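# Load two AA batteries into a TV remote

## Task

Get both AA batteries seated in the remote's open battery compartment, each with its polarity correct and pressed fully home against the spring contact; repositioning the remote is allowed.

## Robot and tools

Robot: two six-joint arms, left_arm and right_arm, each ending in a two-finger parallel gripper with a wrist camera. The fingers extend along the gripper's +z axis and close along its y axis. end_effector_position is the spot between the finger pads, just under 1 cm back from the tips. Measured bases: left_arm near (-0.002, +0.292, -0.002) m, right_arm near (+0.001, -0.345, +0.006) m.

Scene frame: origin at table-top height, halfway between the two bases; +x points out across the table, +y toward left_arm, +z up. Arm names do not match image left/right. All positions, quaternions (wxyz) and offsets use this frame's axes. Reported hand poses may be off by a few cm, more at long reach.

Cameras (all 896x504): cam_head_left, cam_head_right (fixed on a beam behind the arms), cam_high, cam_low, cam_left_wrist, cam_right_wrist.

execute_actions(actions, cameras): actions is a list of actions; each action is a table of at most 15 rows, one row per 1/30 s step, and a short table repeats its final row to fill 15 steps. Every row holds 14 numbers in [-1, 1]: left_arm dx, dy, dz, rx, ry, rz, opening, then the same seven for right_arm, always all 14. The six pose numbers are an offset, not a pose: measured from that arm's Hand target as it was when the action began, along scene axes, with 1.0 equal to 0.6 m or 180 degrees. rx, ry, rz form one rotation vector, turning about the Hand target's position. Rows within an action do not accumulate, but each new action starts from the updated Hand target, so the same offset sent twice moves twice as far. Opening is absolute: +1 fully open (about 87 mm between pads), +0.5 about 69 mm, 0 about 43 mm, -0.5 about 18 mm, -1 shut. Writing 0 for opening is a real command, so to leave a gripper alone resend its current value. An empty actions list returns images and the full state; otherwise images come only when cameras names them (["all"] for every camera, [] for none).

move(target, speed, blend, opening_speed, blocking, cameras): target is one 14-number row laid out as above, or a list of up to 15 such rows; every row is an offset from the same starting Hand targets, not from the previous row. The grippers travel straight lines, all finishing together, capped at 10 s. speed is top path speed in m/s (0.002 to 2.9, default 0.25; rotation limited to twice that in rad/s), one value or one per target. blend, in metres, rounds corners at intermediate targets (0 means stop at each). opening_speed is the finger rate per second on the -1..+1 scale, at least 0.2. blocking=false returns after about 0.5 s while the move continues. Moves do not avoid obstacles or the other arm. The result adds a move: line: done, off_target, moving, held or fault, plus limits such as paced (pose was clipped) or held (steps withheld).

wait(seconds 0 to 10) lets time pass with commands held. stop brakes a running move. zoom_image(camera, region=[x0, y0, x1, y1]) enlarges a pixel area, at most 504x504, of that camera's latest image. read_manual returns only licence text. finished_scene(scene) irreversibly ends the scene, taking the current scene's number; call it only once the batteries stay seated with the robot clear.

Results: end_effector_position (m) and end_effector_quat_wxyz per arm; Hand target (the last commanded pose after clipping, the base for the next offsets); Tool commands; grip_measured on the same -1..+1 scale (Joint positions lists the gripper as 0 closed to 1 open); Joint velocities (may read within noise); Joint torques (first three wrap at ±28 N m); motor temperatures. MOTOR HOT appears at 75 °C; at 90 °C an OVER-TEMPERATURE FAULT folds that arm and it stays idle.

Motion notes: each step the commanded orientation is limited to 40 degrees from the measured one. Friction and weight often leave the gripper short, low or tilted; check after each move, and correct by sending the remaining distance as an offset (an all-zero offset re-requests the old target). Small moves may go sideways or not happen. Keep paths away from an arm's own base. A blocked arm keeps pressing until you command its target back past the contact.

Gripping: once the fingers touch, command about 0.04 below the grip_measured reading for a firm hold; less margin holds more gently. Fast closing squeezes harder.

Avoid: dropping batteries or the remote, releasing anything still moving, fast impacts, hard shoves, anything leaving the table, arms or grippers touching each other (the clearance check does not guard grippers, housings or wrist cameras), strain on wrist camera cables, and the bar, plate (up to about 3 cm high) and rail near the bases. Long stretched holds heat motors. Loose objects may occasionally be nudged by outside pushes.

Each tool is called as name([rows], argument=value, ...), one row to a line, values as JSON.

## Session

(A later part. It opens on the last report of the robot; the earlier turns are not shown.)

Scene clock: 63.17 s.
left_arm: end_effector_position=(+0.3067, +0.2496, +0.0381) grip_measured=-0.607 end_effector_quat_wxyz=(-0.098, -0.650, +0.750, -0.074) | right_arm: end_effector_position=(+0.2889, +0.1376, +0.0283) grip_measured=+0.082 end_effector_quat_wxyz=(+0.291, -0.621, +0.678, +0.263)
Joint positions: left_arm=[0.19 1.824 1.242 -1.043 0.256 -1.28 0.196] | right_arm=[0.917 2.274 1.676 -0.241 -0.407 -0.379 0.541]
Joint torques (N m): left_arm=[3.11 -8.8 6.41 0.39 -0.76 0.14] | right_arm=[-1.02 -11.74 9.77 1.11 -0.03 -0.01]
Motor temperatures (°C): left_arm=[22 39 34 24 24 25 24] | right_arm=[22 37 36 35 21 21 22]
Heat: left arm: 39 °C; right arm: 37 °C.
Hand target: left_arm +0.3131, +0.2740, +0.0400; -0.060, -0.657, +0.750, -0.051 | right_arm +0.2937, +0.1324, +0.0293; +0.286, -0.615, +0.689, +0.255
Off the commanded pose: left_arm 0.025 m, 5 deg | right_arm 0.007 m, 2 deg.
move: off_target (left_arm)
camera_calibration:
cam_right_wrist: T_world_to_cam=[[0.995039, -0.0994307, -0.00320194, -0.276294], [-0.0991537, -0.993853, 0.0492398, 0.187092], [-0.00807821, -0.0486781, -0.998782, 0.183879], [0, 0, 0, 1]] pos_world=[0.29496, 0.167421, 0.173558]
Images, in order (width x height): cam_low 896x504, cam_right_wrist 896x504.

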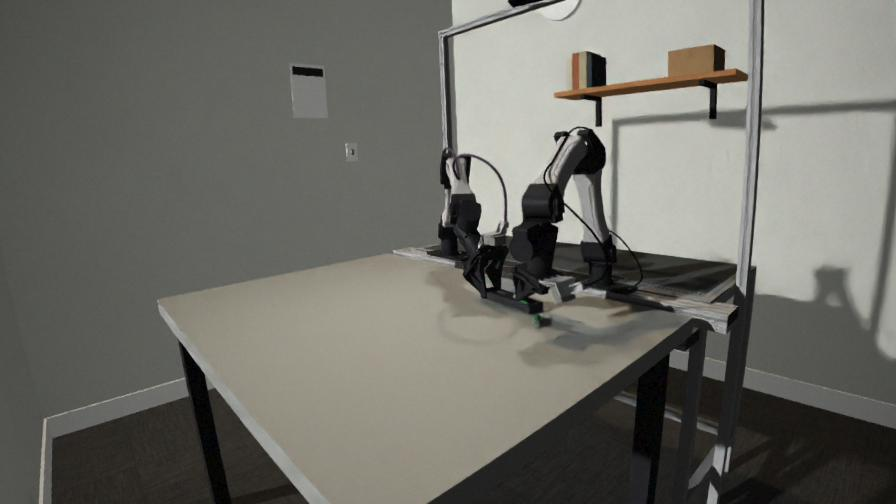

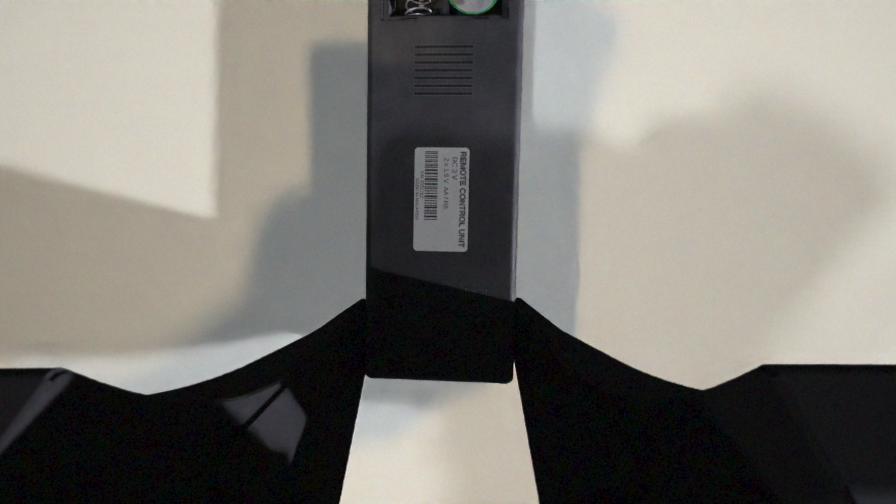

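move(target=[0,0,-0.013,0.055,-0.0063,0,-0.7,0,0,0,0,0,0,0.0], speed=0.06, cameras=["cam_right_wrist","cam_low","cam_left_wrist"])

zoom_image(camera="cam_right_wrist", region=[340, 0, 560, 220])

zoom_image(camera="cam_low", region=[490, 270, 550, 320])

zoom_image(camera="cam_left_wrist", region=[340, 160, 560, 380])

Scene clock: 65.50 s.
left_arm: end_effector_position=(+0.3060, +0.2510, +0.0366) grip_measured=-0.607 end_effector_quat_wxyz=(-0.051, -0.651, +0.757, -0.025) | right_arm: end_effector_position=(+0.2893, +0.1392, +0.0293) grip_measured=+0.081 end_effector_quat_wxyz=(+0.294, -0.621, +0.677, +0.264)
Joint positions: left_arm=[0.125 1.79 1.235 -1.035 0.124 -1.345 0.196] | right_arm=[0.919 2.274 1.676 -0.233 -0.407 -0.379 0.54]
Joint torques (N m): left_arm=[0.9 -9.03 4.12 0.91 -1.25 -0.2] | right_arm=[-1.09 -11.84 9.65 1.05 -0.04 0]
Heat: left arm: 39 °C; right arm: 37 °C.
Hand target: left_arm +0.3132, +0.2740, +0.0322; +0.005, -0.659, +0.752, +0.007 | right_arm +0.2937, +0.1324, +0.0293; -0.285, +0.615, -0.689, -0.255
Off the commanded pose: left_arm 0.024 m, 7 deg | right_arm 0.008 m, 2 deg.
move: off_target (left_arm)
camera_calibration:
cam_left_wrist: T_world_to_cam=[[0.987293, -0.15327, -0.0419657, -0.262171], [-0.0529809, -0.56645, 0.822391, 0.153375], [-0.14982, -0.809718, -0.567372, 0.414799], [0, 0, 0, 1]] pos_world=[0.329111, 0.382566, 0.0982091]
cam_right_wrist: T_world_to_cam=[[0.995186, -0.0979973, 0.000709072, -0.276879], [-0.097938, -0.994275, 0.0427201, 0.18853], [-0.00348144, -0.0425839, -0.999087, 0.182889], [0, 0, 0, 1]] pos_world=[0.294647, 0.168105, 0.174864]
Images, in order (width x height): cam_low 896x504, cam_left_wrist 896x504, cam_right_wrist 896x504.

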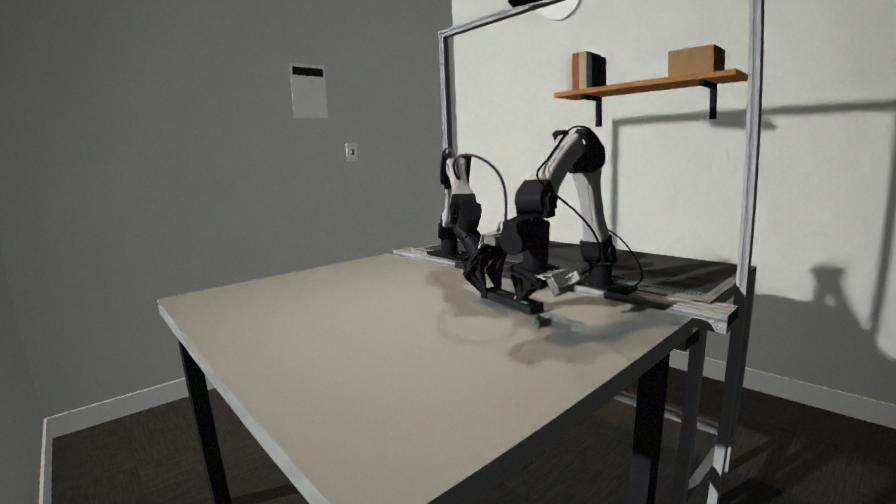

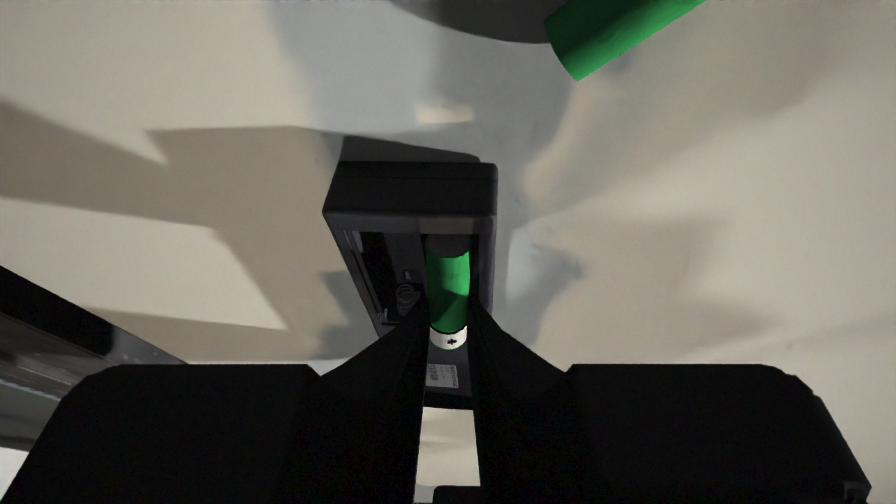

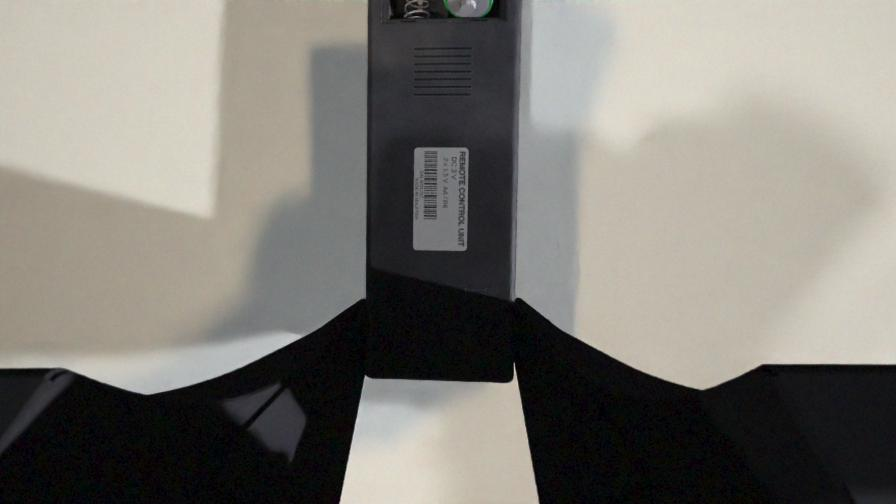

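Scaled by 2.291 from the camera's 896x504 image, which has a finer 1280x720 frame.

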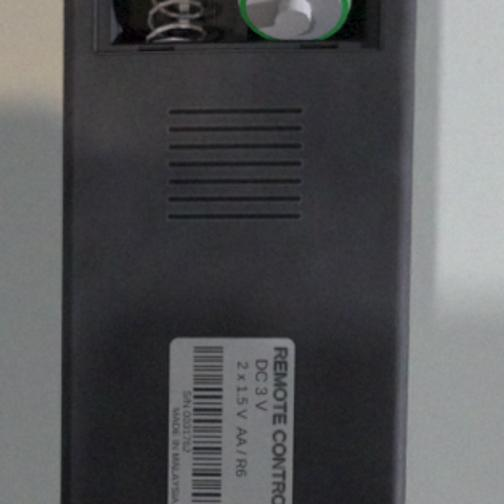

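Scaled by 8.400 from the camera's 896x504 image, which has a finer 1280x720 frame.

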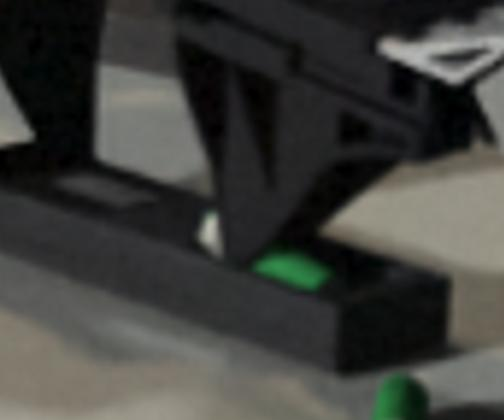

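Scaled by 2.291 from the camera's 896x504 image, which has a finer 1280x720 frame.

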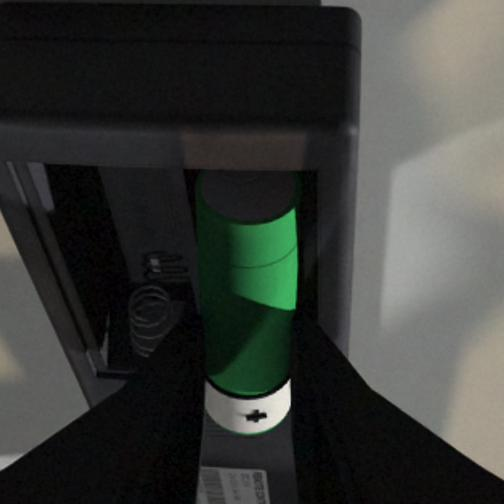

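move(target=[0,0,-0.013,0.03,-0.0034,0,-0.7,0,0,0,0,0,0,0.0], speed=0.06, cameras=["cam_right_wrist","cam_low","cam_left_wrist"])

zoom_image(camera="cam_right_wrist", region=[340, 0, 560, 220])

zoom_image(camera="cam_low", region=[490, 270, 550, 320])

zoom_image(camera="cam_left_wrist", region=[340, 160, 560, 380])

Scene clock: 67.13 s.
left_arm: end_effector_position=(+0.3059, +0.2488, +0.0353) grip_measured=-0.607 end_effector_quat_wxyz=(-0.016, -0.651, +0.759, -0.001) | right_arm: end_effector_position=(+0.2880, +0.1382, +0.0284) grip_measured=+0.081 end_effector_quat_wxyz=(+0.290, -0.618, +0.681, +0.265)
Joint positions: left_arm=[0.074 1.762 1.216 -1.014 0.043 -1.395 0.196] | right_arm=[0.919 2.274 1.676 -0.239 -0.407 -0.367 0.54]
Joint torques (N m): left_arm=[0.7 -7.41 3.51 1.1 -1.46 -0.17] | right_arm=[-1.05 -11.81 9.76 1.09 -0.05 -0.14]
Heat: left arm: 39 °C; right arm: 37 °C.
Hand target: left_arm +0.3132, +0.2739, +0.0244; +0.040, -0.658, +0.751, +0.039 | right_arm +0.2937, +0.1324, +0.0293; +0.286, -0.615, +0.689, +0.255
Off the commanded pose: left_arm 0.028 m, 8 deg | right_arm 0.008 m, 2 deg.
move: off_target (left_arm)
camera_calibration:
cam_left_wrist: T_world_to_cam=[[0.987325, -0.154997, -0.0341405, -0.262328], [-0.072503, -0.631823, 0.771714, 0.177221], [-0.141184, -0.759457, -0.635053, 0.399454], [0, 0, 0, 1]] pos_world=[0.328248, 0.374681, 0.107954]
cam_right_wrist: T_world_to_cam=[[0.994295, -0.106102, -0.0109028, -0.274009], [-0.10546, -0.993246, 0.0483756, 0.189322], [-0.0159619, -0.0469499, -0.99877, 0.186126], [0, 0, 0, 1]] pos_world=[0.295383, 0.16771, 0.173751]
Images, in order (width x height): cam_low 896x504, cam_left_wrist 896x504, cam_right_wrist 896x504.

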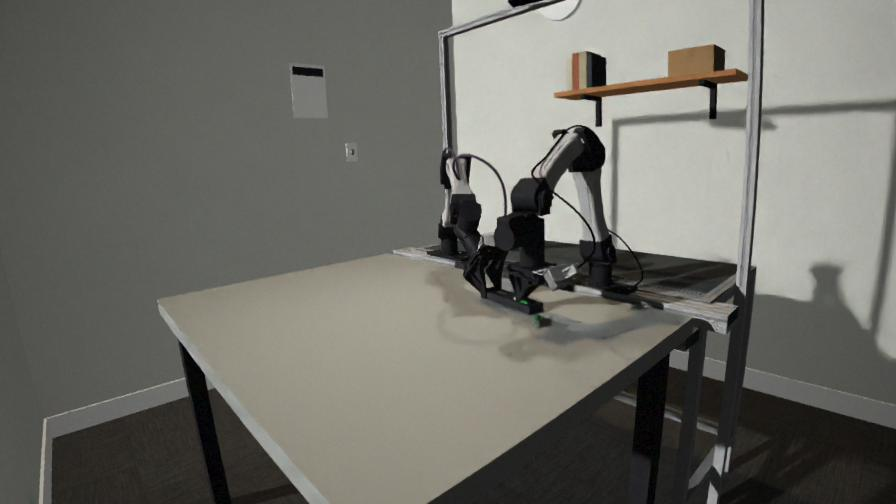

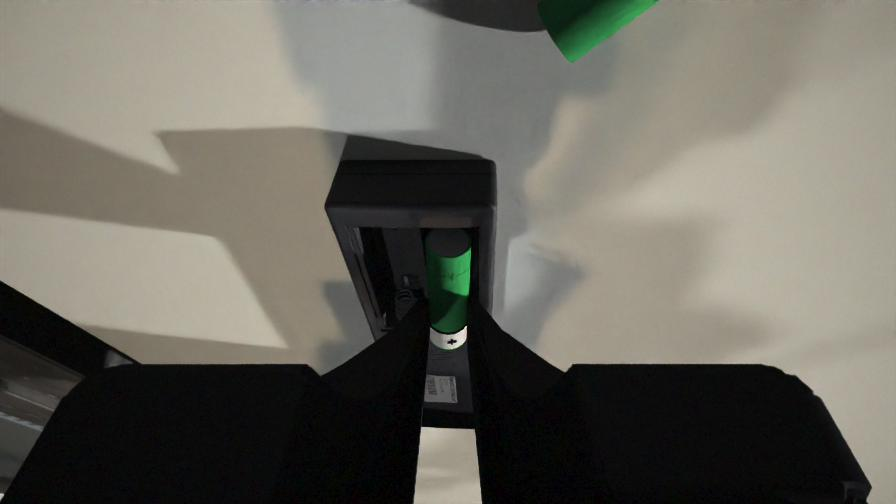

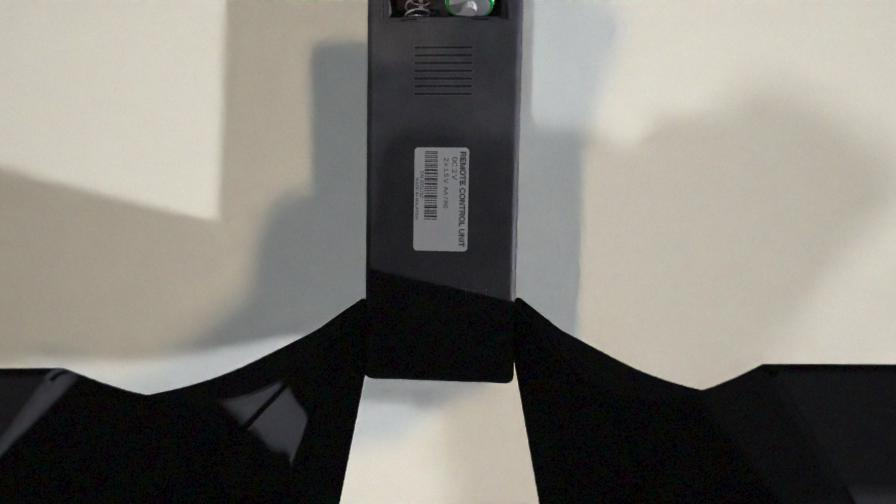

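Scaled by 2.291 from the camera's 896x504 image, which has a finer 1280x720 frame.

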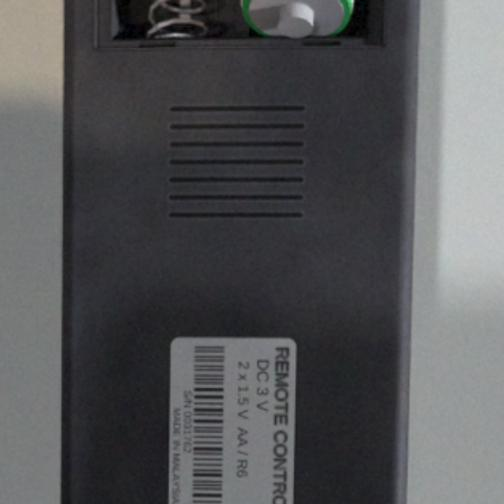

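Scaled by 8.400 from the camera's 896x504 image, which has a finer 1280x720 frame.

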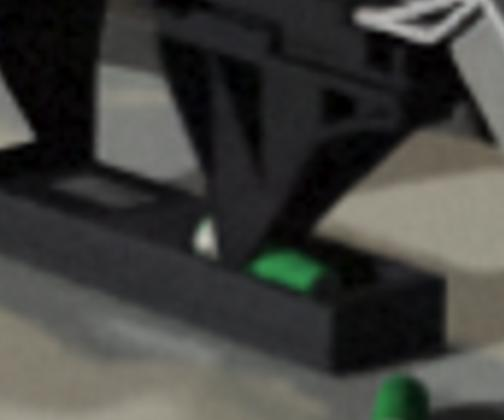

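Scaled by 2.291 from the camera's 896x504 image, which has a finer 1280x720 frame.

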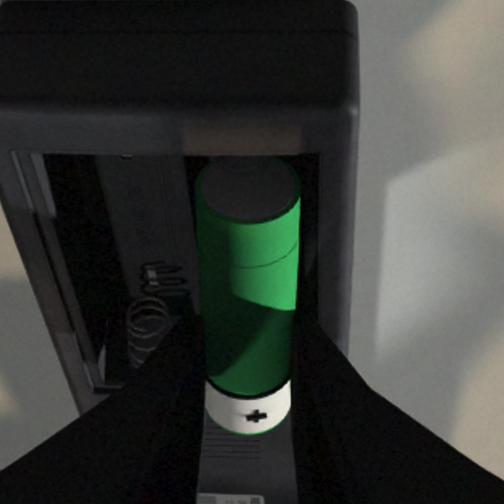

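move([
  [-0.006,-0.035,0.013,0,0,0,-0.7,0,0,0,0,0,0,0.0],
  [-0.006,-0.035,0.013,0,0,0,-0.42,0,0,0,0,0,0,0.0],
], speed=0.06, opening_speed=0.6, cameras=["cam_right_wrist","cam_low","cam_left_wrist"])

zoom_image(camera="cam_right_wrist", region=[340, 0, 560, 220])

zoom_image(camera="cam_low", region=[490, 270, 550, 320])

zoom_image(camera="cam_left_wrist", region=[340, 160, 560, 380])

Scene clock: 69.23 s.
left_arm: end_effector_position=(+0.3045, +0.2429, +0.0350) grip_measured=-0.420 end_effector_quat_wxyz=(+0.008, -0.651, +0.759, +0.025) | right_arm: end_effector_position=(+0.2866, +0.1338, +0.0251) grip_measured=+0.080 end_effector_quat_wxyz=(+0.281, -0.617, +0.687, +0.259)
Joint positions: left_arm=[0.015 1.751 1.213 -1.019 -0.028 -1.456 0.29] | right_arm=[0.919 2.274 1.676 -0.262 -0.399 -0.367 0.54]
Joint torques (N m): left_arm=[-0.18 -7.95 4.01 0.85 -0.77 -0.31] | right_arm=[-1.1 -11.71 9.76 1.28 -0.14 -0.15]
Heat: left arm: 39 °C; right arm: 38 °C.
Hand target: left_arm +0.3096, +0.2530, +0.0322; +0.040, -0.658, +0.751, +0.039 | right_arm +0.2937, +0.1324, +0.0293; +0.285, -0.615, +0.689, +0.255
Off the commanded pose: left_arm 0.012 m, 4 deg | right_arm 0.008 m, 1 deg.
move: off_target (left_arm); target 2's new opening was sent with left_arm's hand 0.012 m and 4 deg from that target
camera_calibration:
cam_left_wrist: T_world_to_cam=[[0.98758, -0.151661, -0.0410344, -0.262513], [-0.0749769, -0.684446, 0.725198, 0.188788], [-0.13807, -0.713114, -0.687317, 0.384187], [0, 0, 0, 1]] pos_world=[0.326452, 0.363371, 0.116377]
cam_right_wrist: T_world_to_cam=[[0.993507, -0.112459, -0.0172122, -0.271861], [-0.110977, -0.991284, 0.0709919, 0.185647], [-0.0250458, -0.0686209, -0.997328, 0.188097], [0, 0, 0, 1]] pos_world=[0.295409, 0.166363, 0.169735]
Images, in order (width x height): cam_low 896x504, cam_left_wrist 896x504, cam_right_wrist 896x504.

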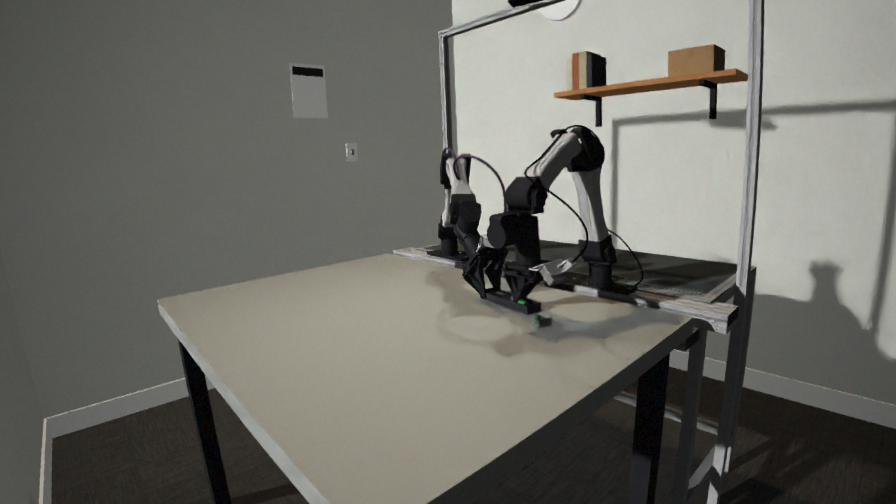

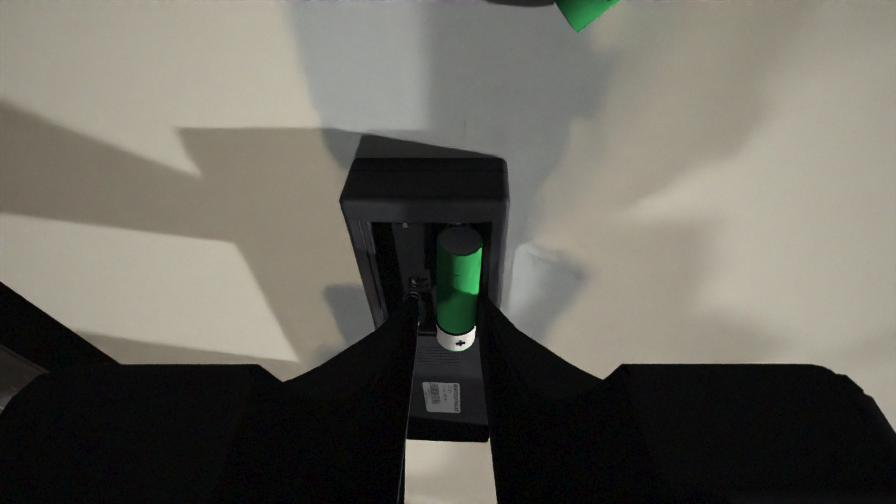

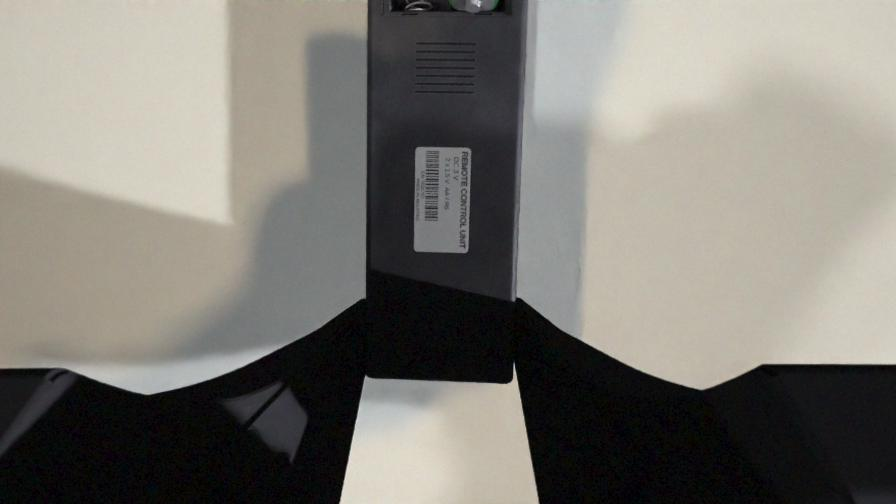

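Scaled by 2.291 from the camera's 896x504 image, which has a finer 1280x720 frame.

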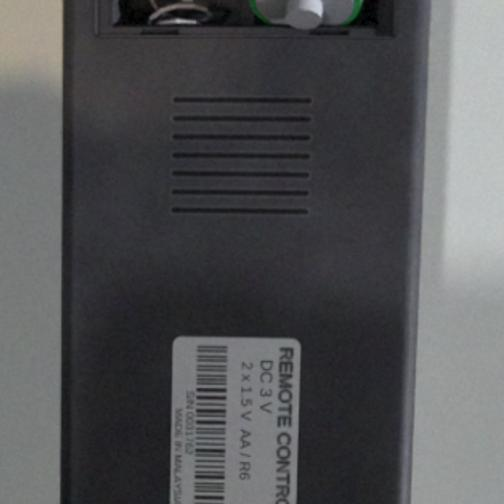

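Scaled by 8.400 from the camera's 896x504 image, which has a finer 1280x720 frame.

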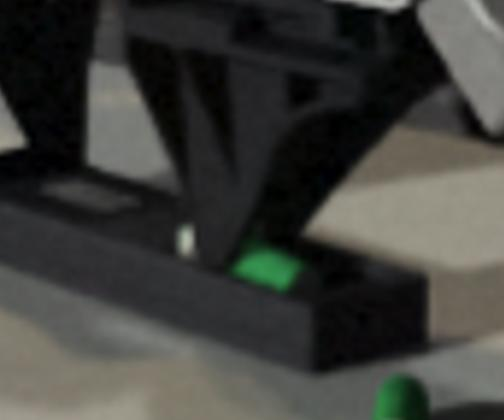

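Scaled by 2.291 from the camera's 896x504 image, which has a finer 1280x720 frame.

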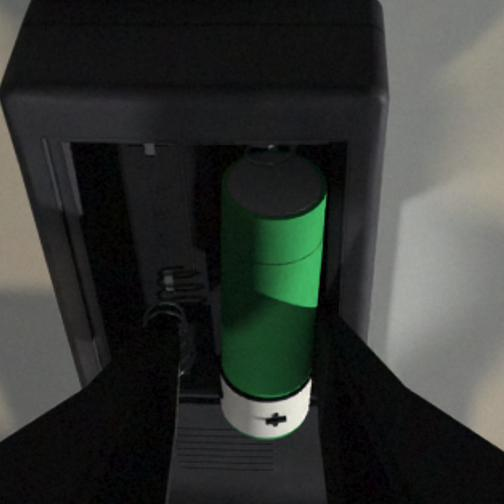

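move([
  [-0.0083,-0.0168,0.055,-0.0276,0.0031,0,-0.42,0,0,0,0,0,0,0.0],
  [0.0007,0.005,0.055,-0.0276,0.0031,0,-0.97,0,0,0,0,0,0,0.0],
], speed=0.12, cameras=["cam_right_wrist","cam_low","cam_left_wrist"])

zoom_image(camera="cam_low", region=[490, 270, 550, 320])

zoom_image(camera="cam_left_wrist", region=[320, 120, 560, 360])

Scene clock: 72.00 s.
left_arm: end_effector_position=(+0.3114, +0.2557, +0.0612) grip_measured=-0.970 end_effector_quat_wxyz=(-0.015, +0.661, -0.750, -0.010) | right_arm: end_effector_position=(+0.2862, +0.1331, +0.0246) grip_measured=+0.080 end_effector_quat_wxyz=(+0.279, -0.617, +0.688, +0.259)
Joint positions: left_arm=[0.066 1.718 1.28 -1.09 -0.014 -1.431 0.015] | right_arm=[0.919 2.274 1.676 -0.266 -0.399 -0.367 0.54]
Joint torques (N m): left_arm=[0.73 -7.12 6.31 0.29 0.09 0.12] | right_arm=[-1.06 -11.77 9.7 1.3 -0.13 -0.13]
Heat: left arm: 39 °C; right arm: 38 °C.
Hand target: left_arm +0.3099, +0.2559, +0.0652; +0.008, -0.659, +0.752, +0.009 | right_arm +0.2937, +0.1324, +0.0293; +0.286, -0.615, +0.689, +0.255
Off the commanded pose: left_arm 0.004 m, 1 deg | right_arm 0.009 m, 1 deg.
move: done
camera_calibration:
cam_left_wrist: T_world_to_cam=[[0.991913, -0.126474, -0.0106584, -0.275903], [-0.0784724, -0.677105, 0.731691, 0.17793], [-0.0997569, -0.724937, -0.681553, 0.403051], [0, 0, 0, 1]] pos_world=[0.327842, 0.37777, 0.14157]
cam_right_wrist: T_world_to_cam=[[0.993432, -0.112868, -0.018817, -0.271439], [-0.111183, -0.991011, 0.0744019, 0.184936], [-0.0270455, -0.0718211, -0.997051, 0.188455], [0, 0, 0, 1]] pos_world=[0.295315, 0.166172, 0.169032]
Images, in order (width x height): cam_low 896x504, cam_left_wrist 896x504, cam_right_wrist 896x504.

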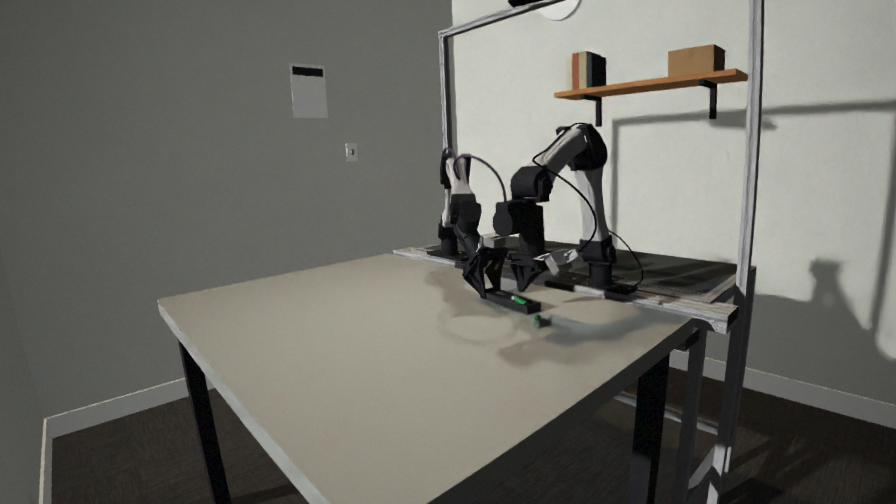

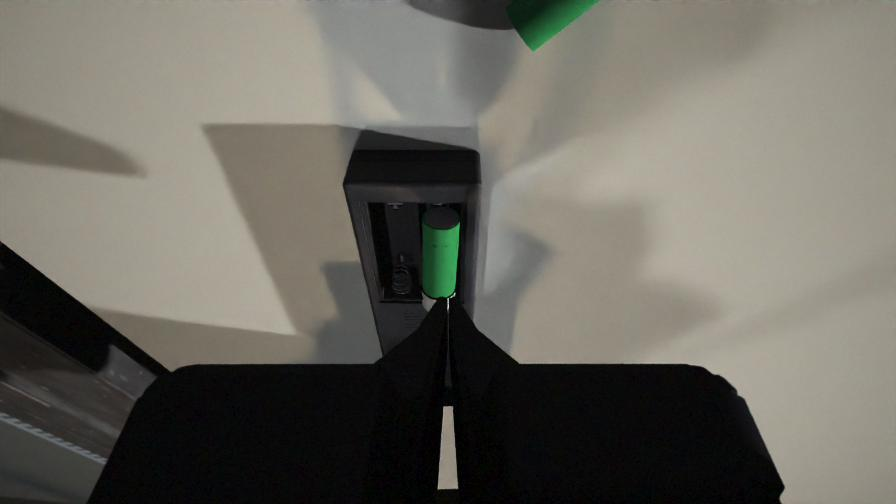

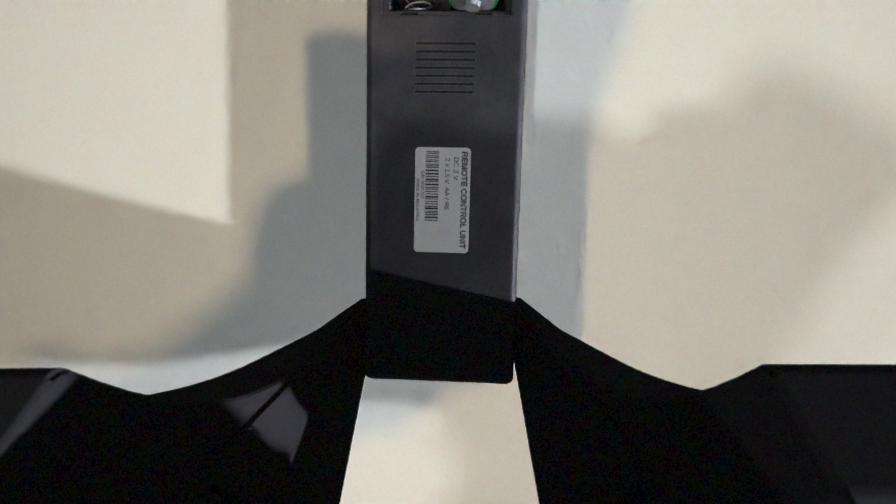

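Scaled by 8.400 from the camera's 896x504 image, which has a finer 1280x720 frame.

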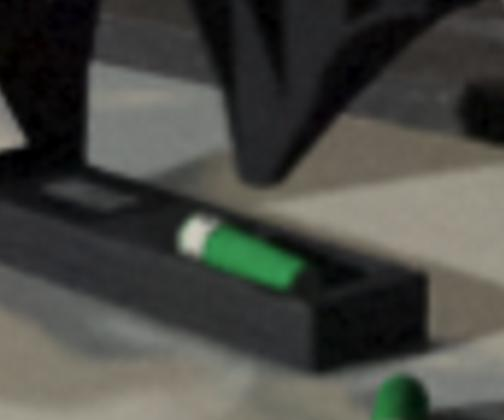

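Scaled by 2.100 from the camera's 896x504 image, which has a finer 1280x720 frame.

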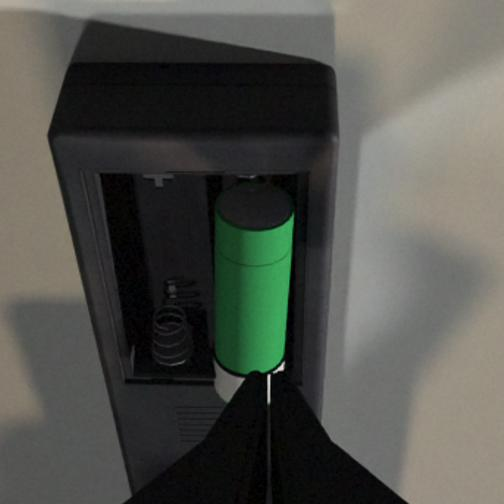

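move([
  [-0.0005,0.0167,-0.025,0,0,0,-0.97,0,0,0,0,0,0,0.0],
  [-0.0005,0.0167,-0.065,0,0,0,-0.97,0,0,0,0,0,0,0.0],
], speed=[0.12,0.05], blend=0.01, cameras=["cam_right_wrist","cam_low","cam_left_wrist"])

zoom_image(camera="cam_low", region=[490, 270, 550, 320])

zoom_image(camera="cam_left_wrist", region=[320, 120, 560, 360])

zoom_image(camera="cam_right_wrist", region=[340, 0, 560, 220])

Scene clock: 73.43 s.
left_arm: end_effector_position=(+0.3091, +0.2645, +0.0362) grip_measured=-0.970 end_effector_quat_wxyz=(-0.013, +0.659, -0.752, -0.010) | right_arm: end_effector_position=(+0.2860, +0.1328, +0.0244) grip_measured=+0.080 end_effector_quat_wxyz=(+0.279, -0.618, +0.688, +0.259)
Joint positions: left_arm=[0.094 1.74 1.202 -0.992 -0.011 -1.398 0.015] | right_arm=[0.919 2.274 1.676 -0.268 -0.399 -0.367 0.54]
Joint torques (N m): left_arm=[0.91 -5.59 3.73 0.93 0.07 0.09] | right_arm=[-1.05 -11.73 9.73 1.32 -0.13 -0.14]
Heat: left arm: 39 °C; right arm: 38 °C.
Hand target: left_arm +0.3096, +0.2660, +0.0262; +0.008, -0.659, +0.752, +0.010 | right_arm +0.2937, +0.1324, +0.0293; +0.285, -0.615, +0.689, +0.255
Off the commanded pose: left_arm 0.010 m, 1 deg | right_arm 0.009 m, 1 deg.
move: done; blend cut to 0.009 m at target 1
camera_calibration:
cam_left_wrist: T_world_to_cam=[[0.991198, -0.131769, -0.0127768, -0.271152], [-0.080313, -0.675229, 0.733223, 0.201989], [-0.105243, -0.725743, -0.679868, 0.393948], [0, 0, 0, 1]] pos_world=[0.326448, 0.386564, 0.116266]
cam_right_wrist: T_world_to_cam=[[0.993407, -0.11296, -0.0195724, -0.271206], [-0.111185, -0.990913, 0.0756953, 0.18461], [-0.0279451, -0.07302, -0.996939, 0.188691], [0, 0, 0, 1]] pos_world=[0.295217, 0.166075, 0.168831]
Images, in order (width x height): cam_low 896x504, cam_left_wrist 896x504, cam_right_wrist 896x504.

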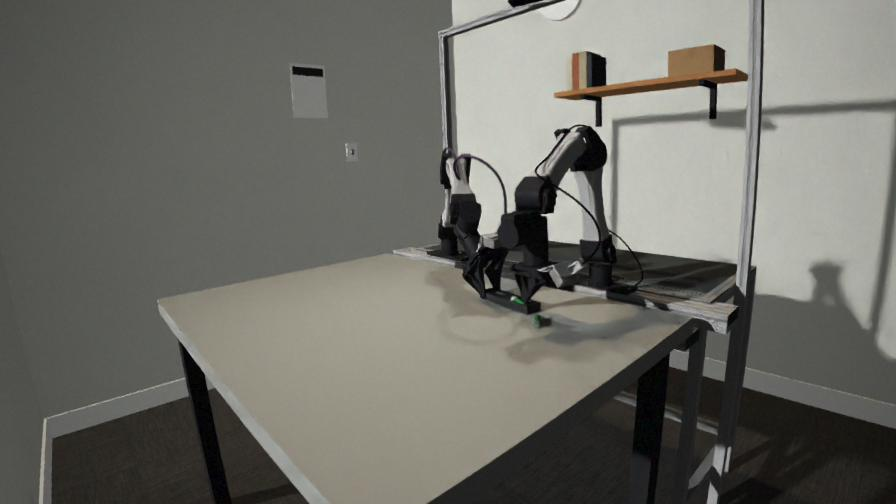

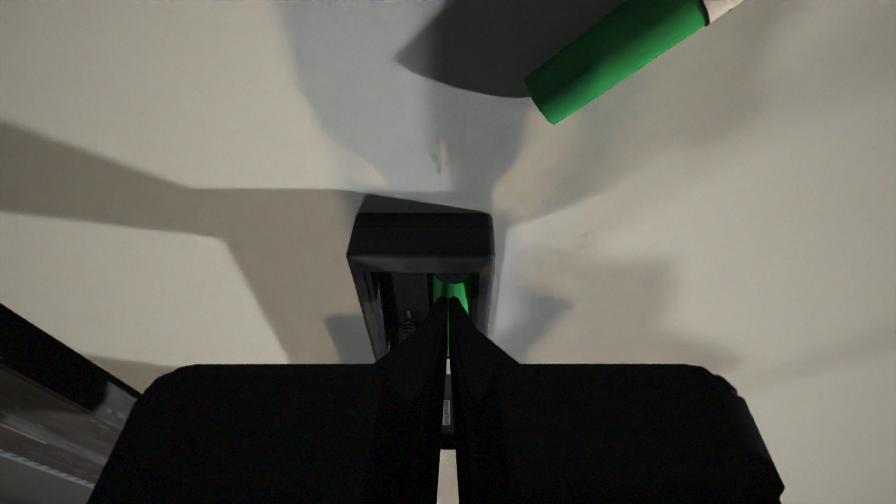

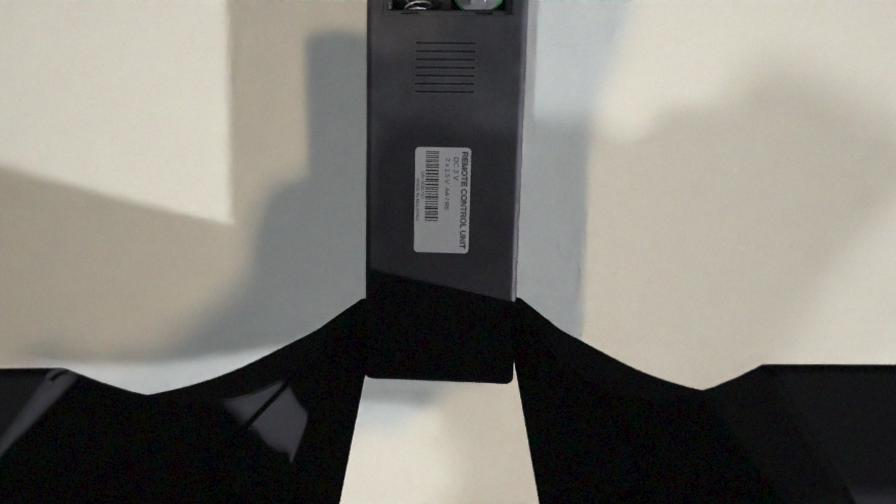

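Scaled by 8.400 from the camera's 896x504 image, which has a finer 1280x720 frame.

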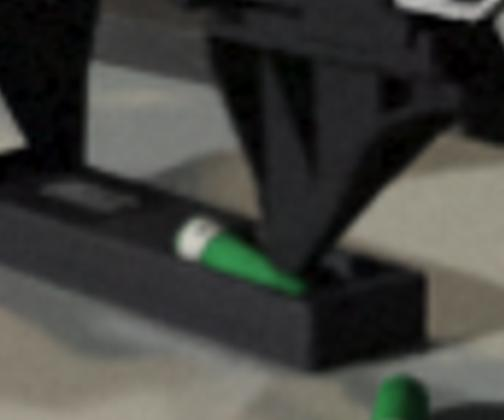

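Scaled by 2.100 from the camera's 896x504 image, which has a finer 1280x720 frame.

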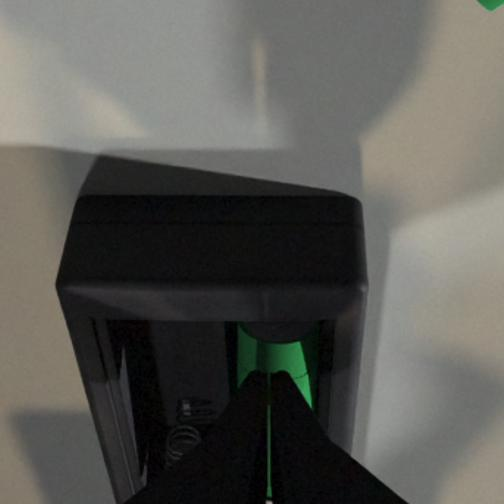

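Scaled by 2.291 from the camera's 896x504 image, which has a finer 1280x720 frame.

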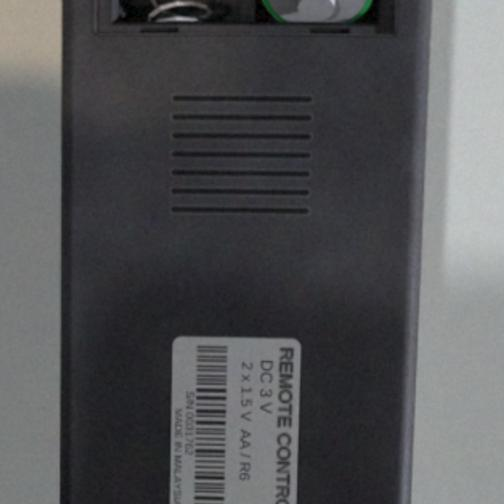

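move([
  [0,0,0.06,0,0,0,-0.97,0,0,0,0,0,0,0.0],
  [-0.0045,-0.045,0.06,0,0,0,-0.97,0,0,0,0,0,0,0.0],
], speed=0.12, cameras=["cam_right_wrist","cam_low","cam_left_wrist"])

zoom_image(camera="cam_low", region=[490, 270, 550, 320])

zoom_image(camera="cam_left_wrist", region=[320, 120, 560, 360])

zoom_image(camera="cam_right_wrist", region=[340, 0, 560, 220])

Scene clock: 75.80 s.
left_arm: end_effector_position=(+0.3100, +0.2405, +0.0538) grip_measured=-0.970 end_effector_quat_wxyz=(+0.008, -0.655, +0.756, +0.013) | right_arm: end_effector_position=(+0.2860, +0.1328, +0.0244) grip_measured=+0.080 end_effector_quat_wxyz=(+0.279, -0.618, +0.688, +0.259)
Joint positions: left_arm=[0.02 1.735 1.27 -1.077 -0.01 -1.461 0.015] | right_arm=[0.919 2.274 1.676 -0.268 -0.399 -0.367 0.54]
Joint torques (N m): left_arm=[-0.1 -9.16 5.37 0.26 0.02 -0.11] | right_arm=[-1.13 -11.77 9.77 1.33 -0.12 -0.14]
Heat: left arm: 39 °C; right arm: 38 °C.
Hand target: left_arm +0.3070, +0.2390, +0.0622; +0.008, -0.659, +0.752, +0.009 | right_arm +0.2937, +0.1324, +0.0294; +0.286, -0.615, +0.689, +0.255
Off the commanded pose: left_arm 0.009 m, 1 deg | right_arm 0.009 m, 1 deg.
move: done
camera_calibration:
cam_left_wrist: T_world_to_cam=[[0.989402, -0.143285, -0.0235218, -0.271064], [-0.0797442, -0.67157, 0.736638, 0.171676], [-0.121346, -0.726955, -0.675879, 0.393698], [0, 0, 0, 1]] pos_world=[0.329655, 0.362653, 0.133253]
cam_right_wrist: T_world_to_cam=[[0.993407, -0.11296, -0.0195724, -0.271206], [-0.111185, -0.990913, 0.0756953, 0.18461], [-0.0279451, -0.07302, -0.996939, 0.188691], [0, 0, 0, 1]] pos_world=[0.295217, 0.166075, 0.168831]
Images, in order (width x height): cam_low 896x504, cam_left_wrist 896x504, cam_right_wrist 896x504.

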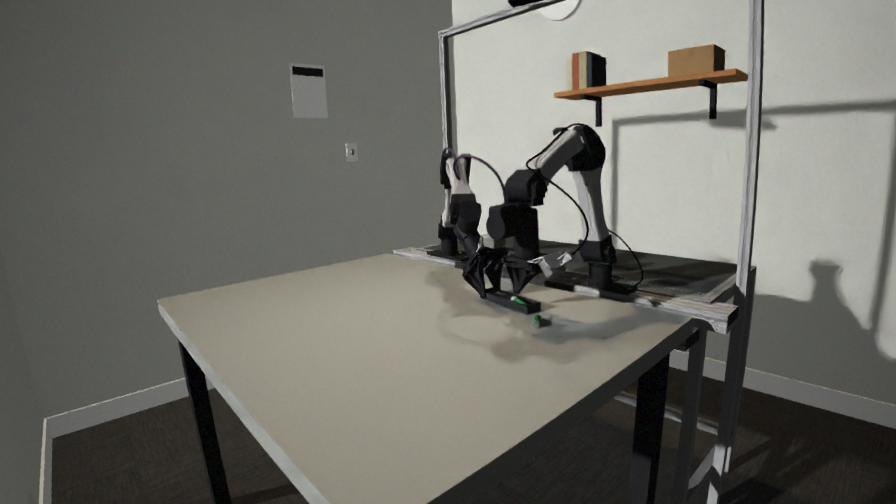

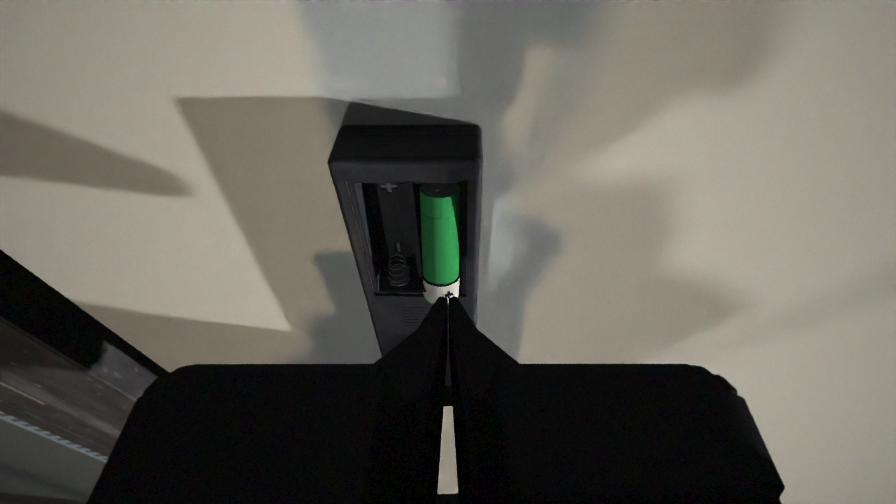

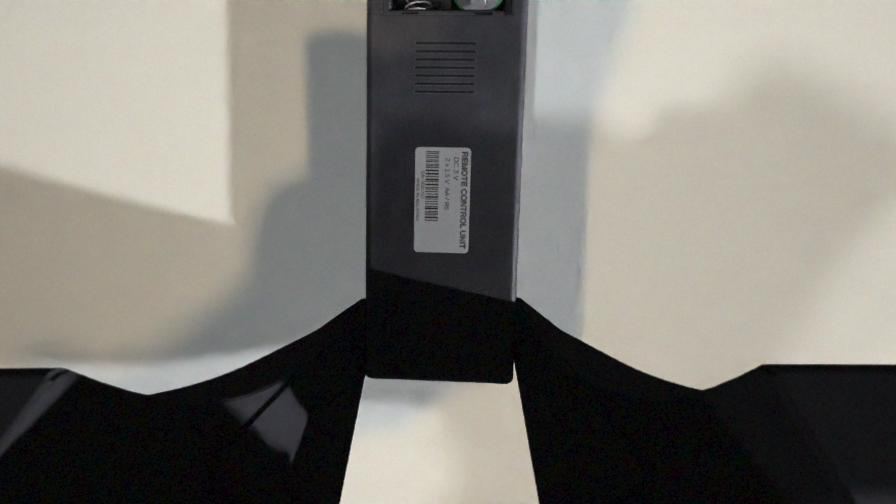

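Scaled by 8.400 from the camera's 896x504 image, which has a finer 1280x720 frame.

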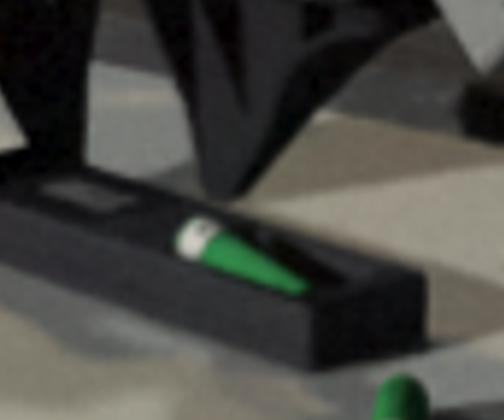

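Scaled by 2.100 from the camera's 896x504 image, which has a finer 1280x720 frame.

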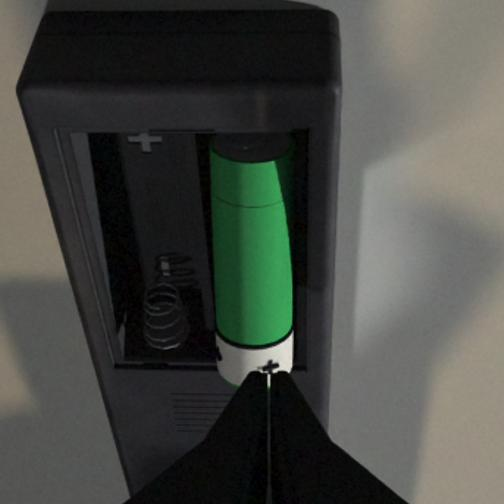

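Scaled by 2.291 from the camera's 896x504 image, which has a finer 1280x720 frame.

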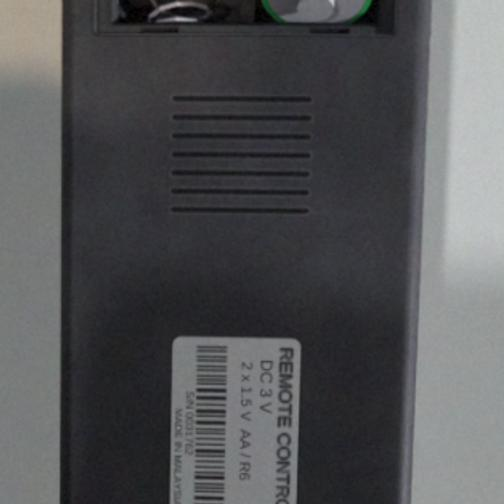

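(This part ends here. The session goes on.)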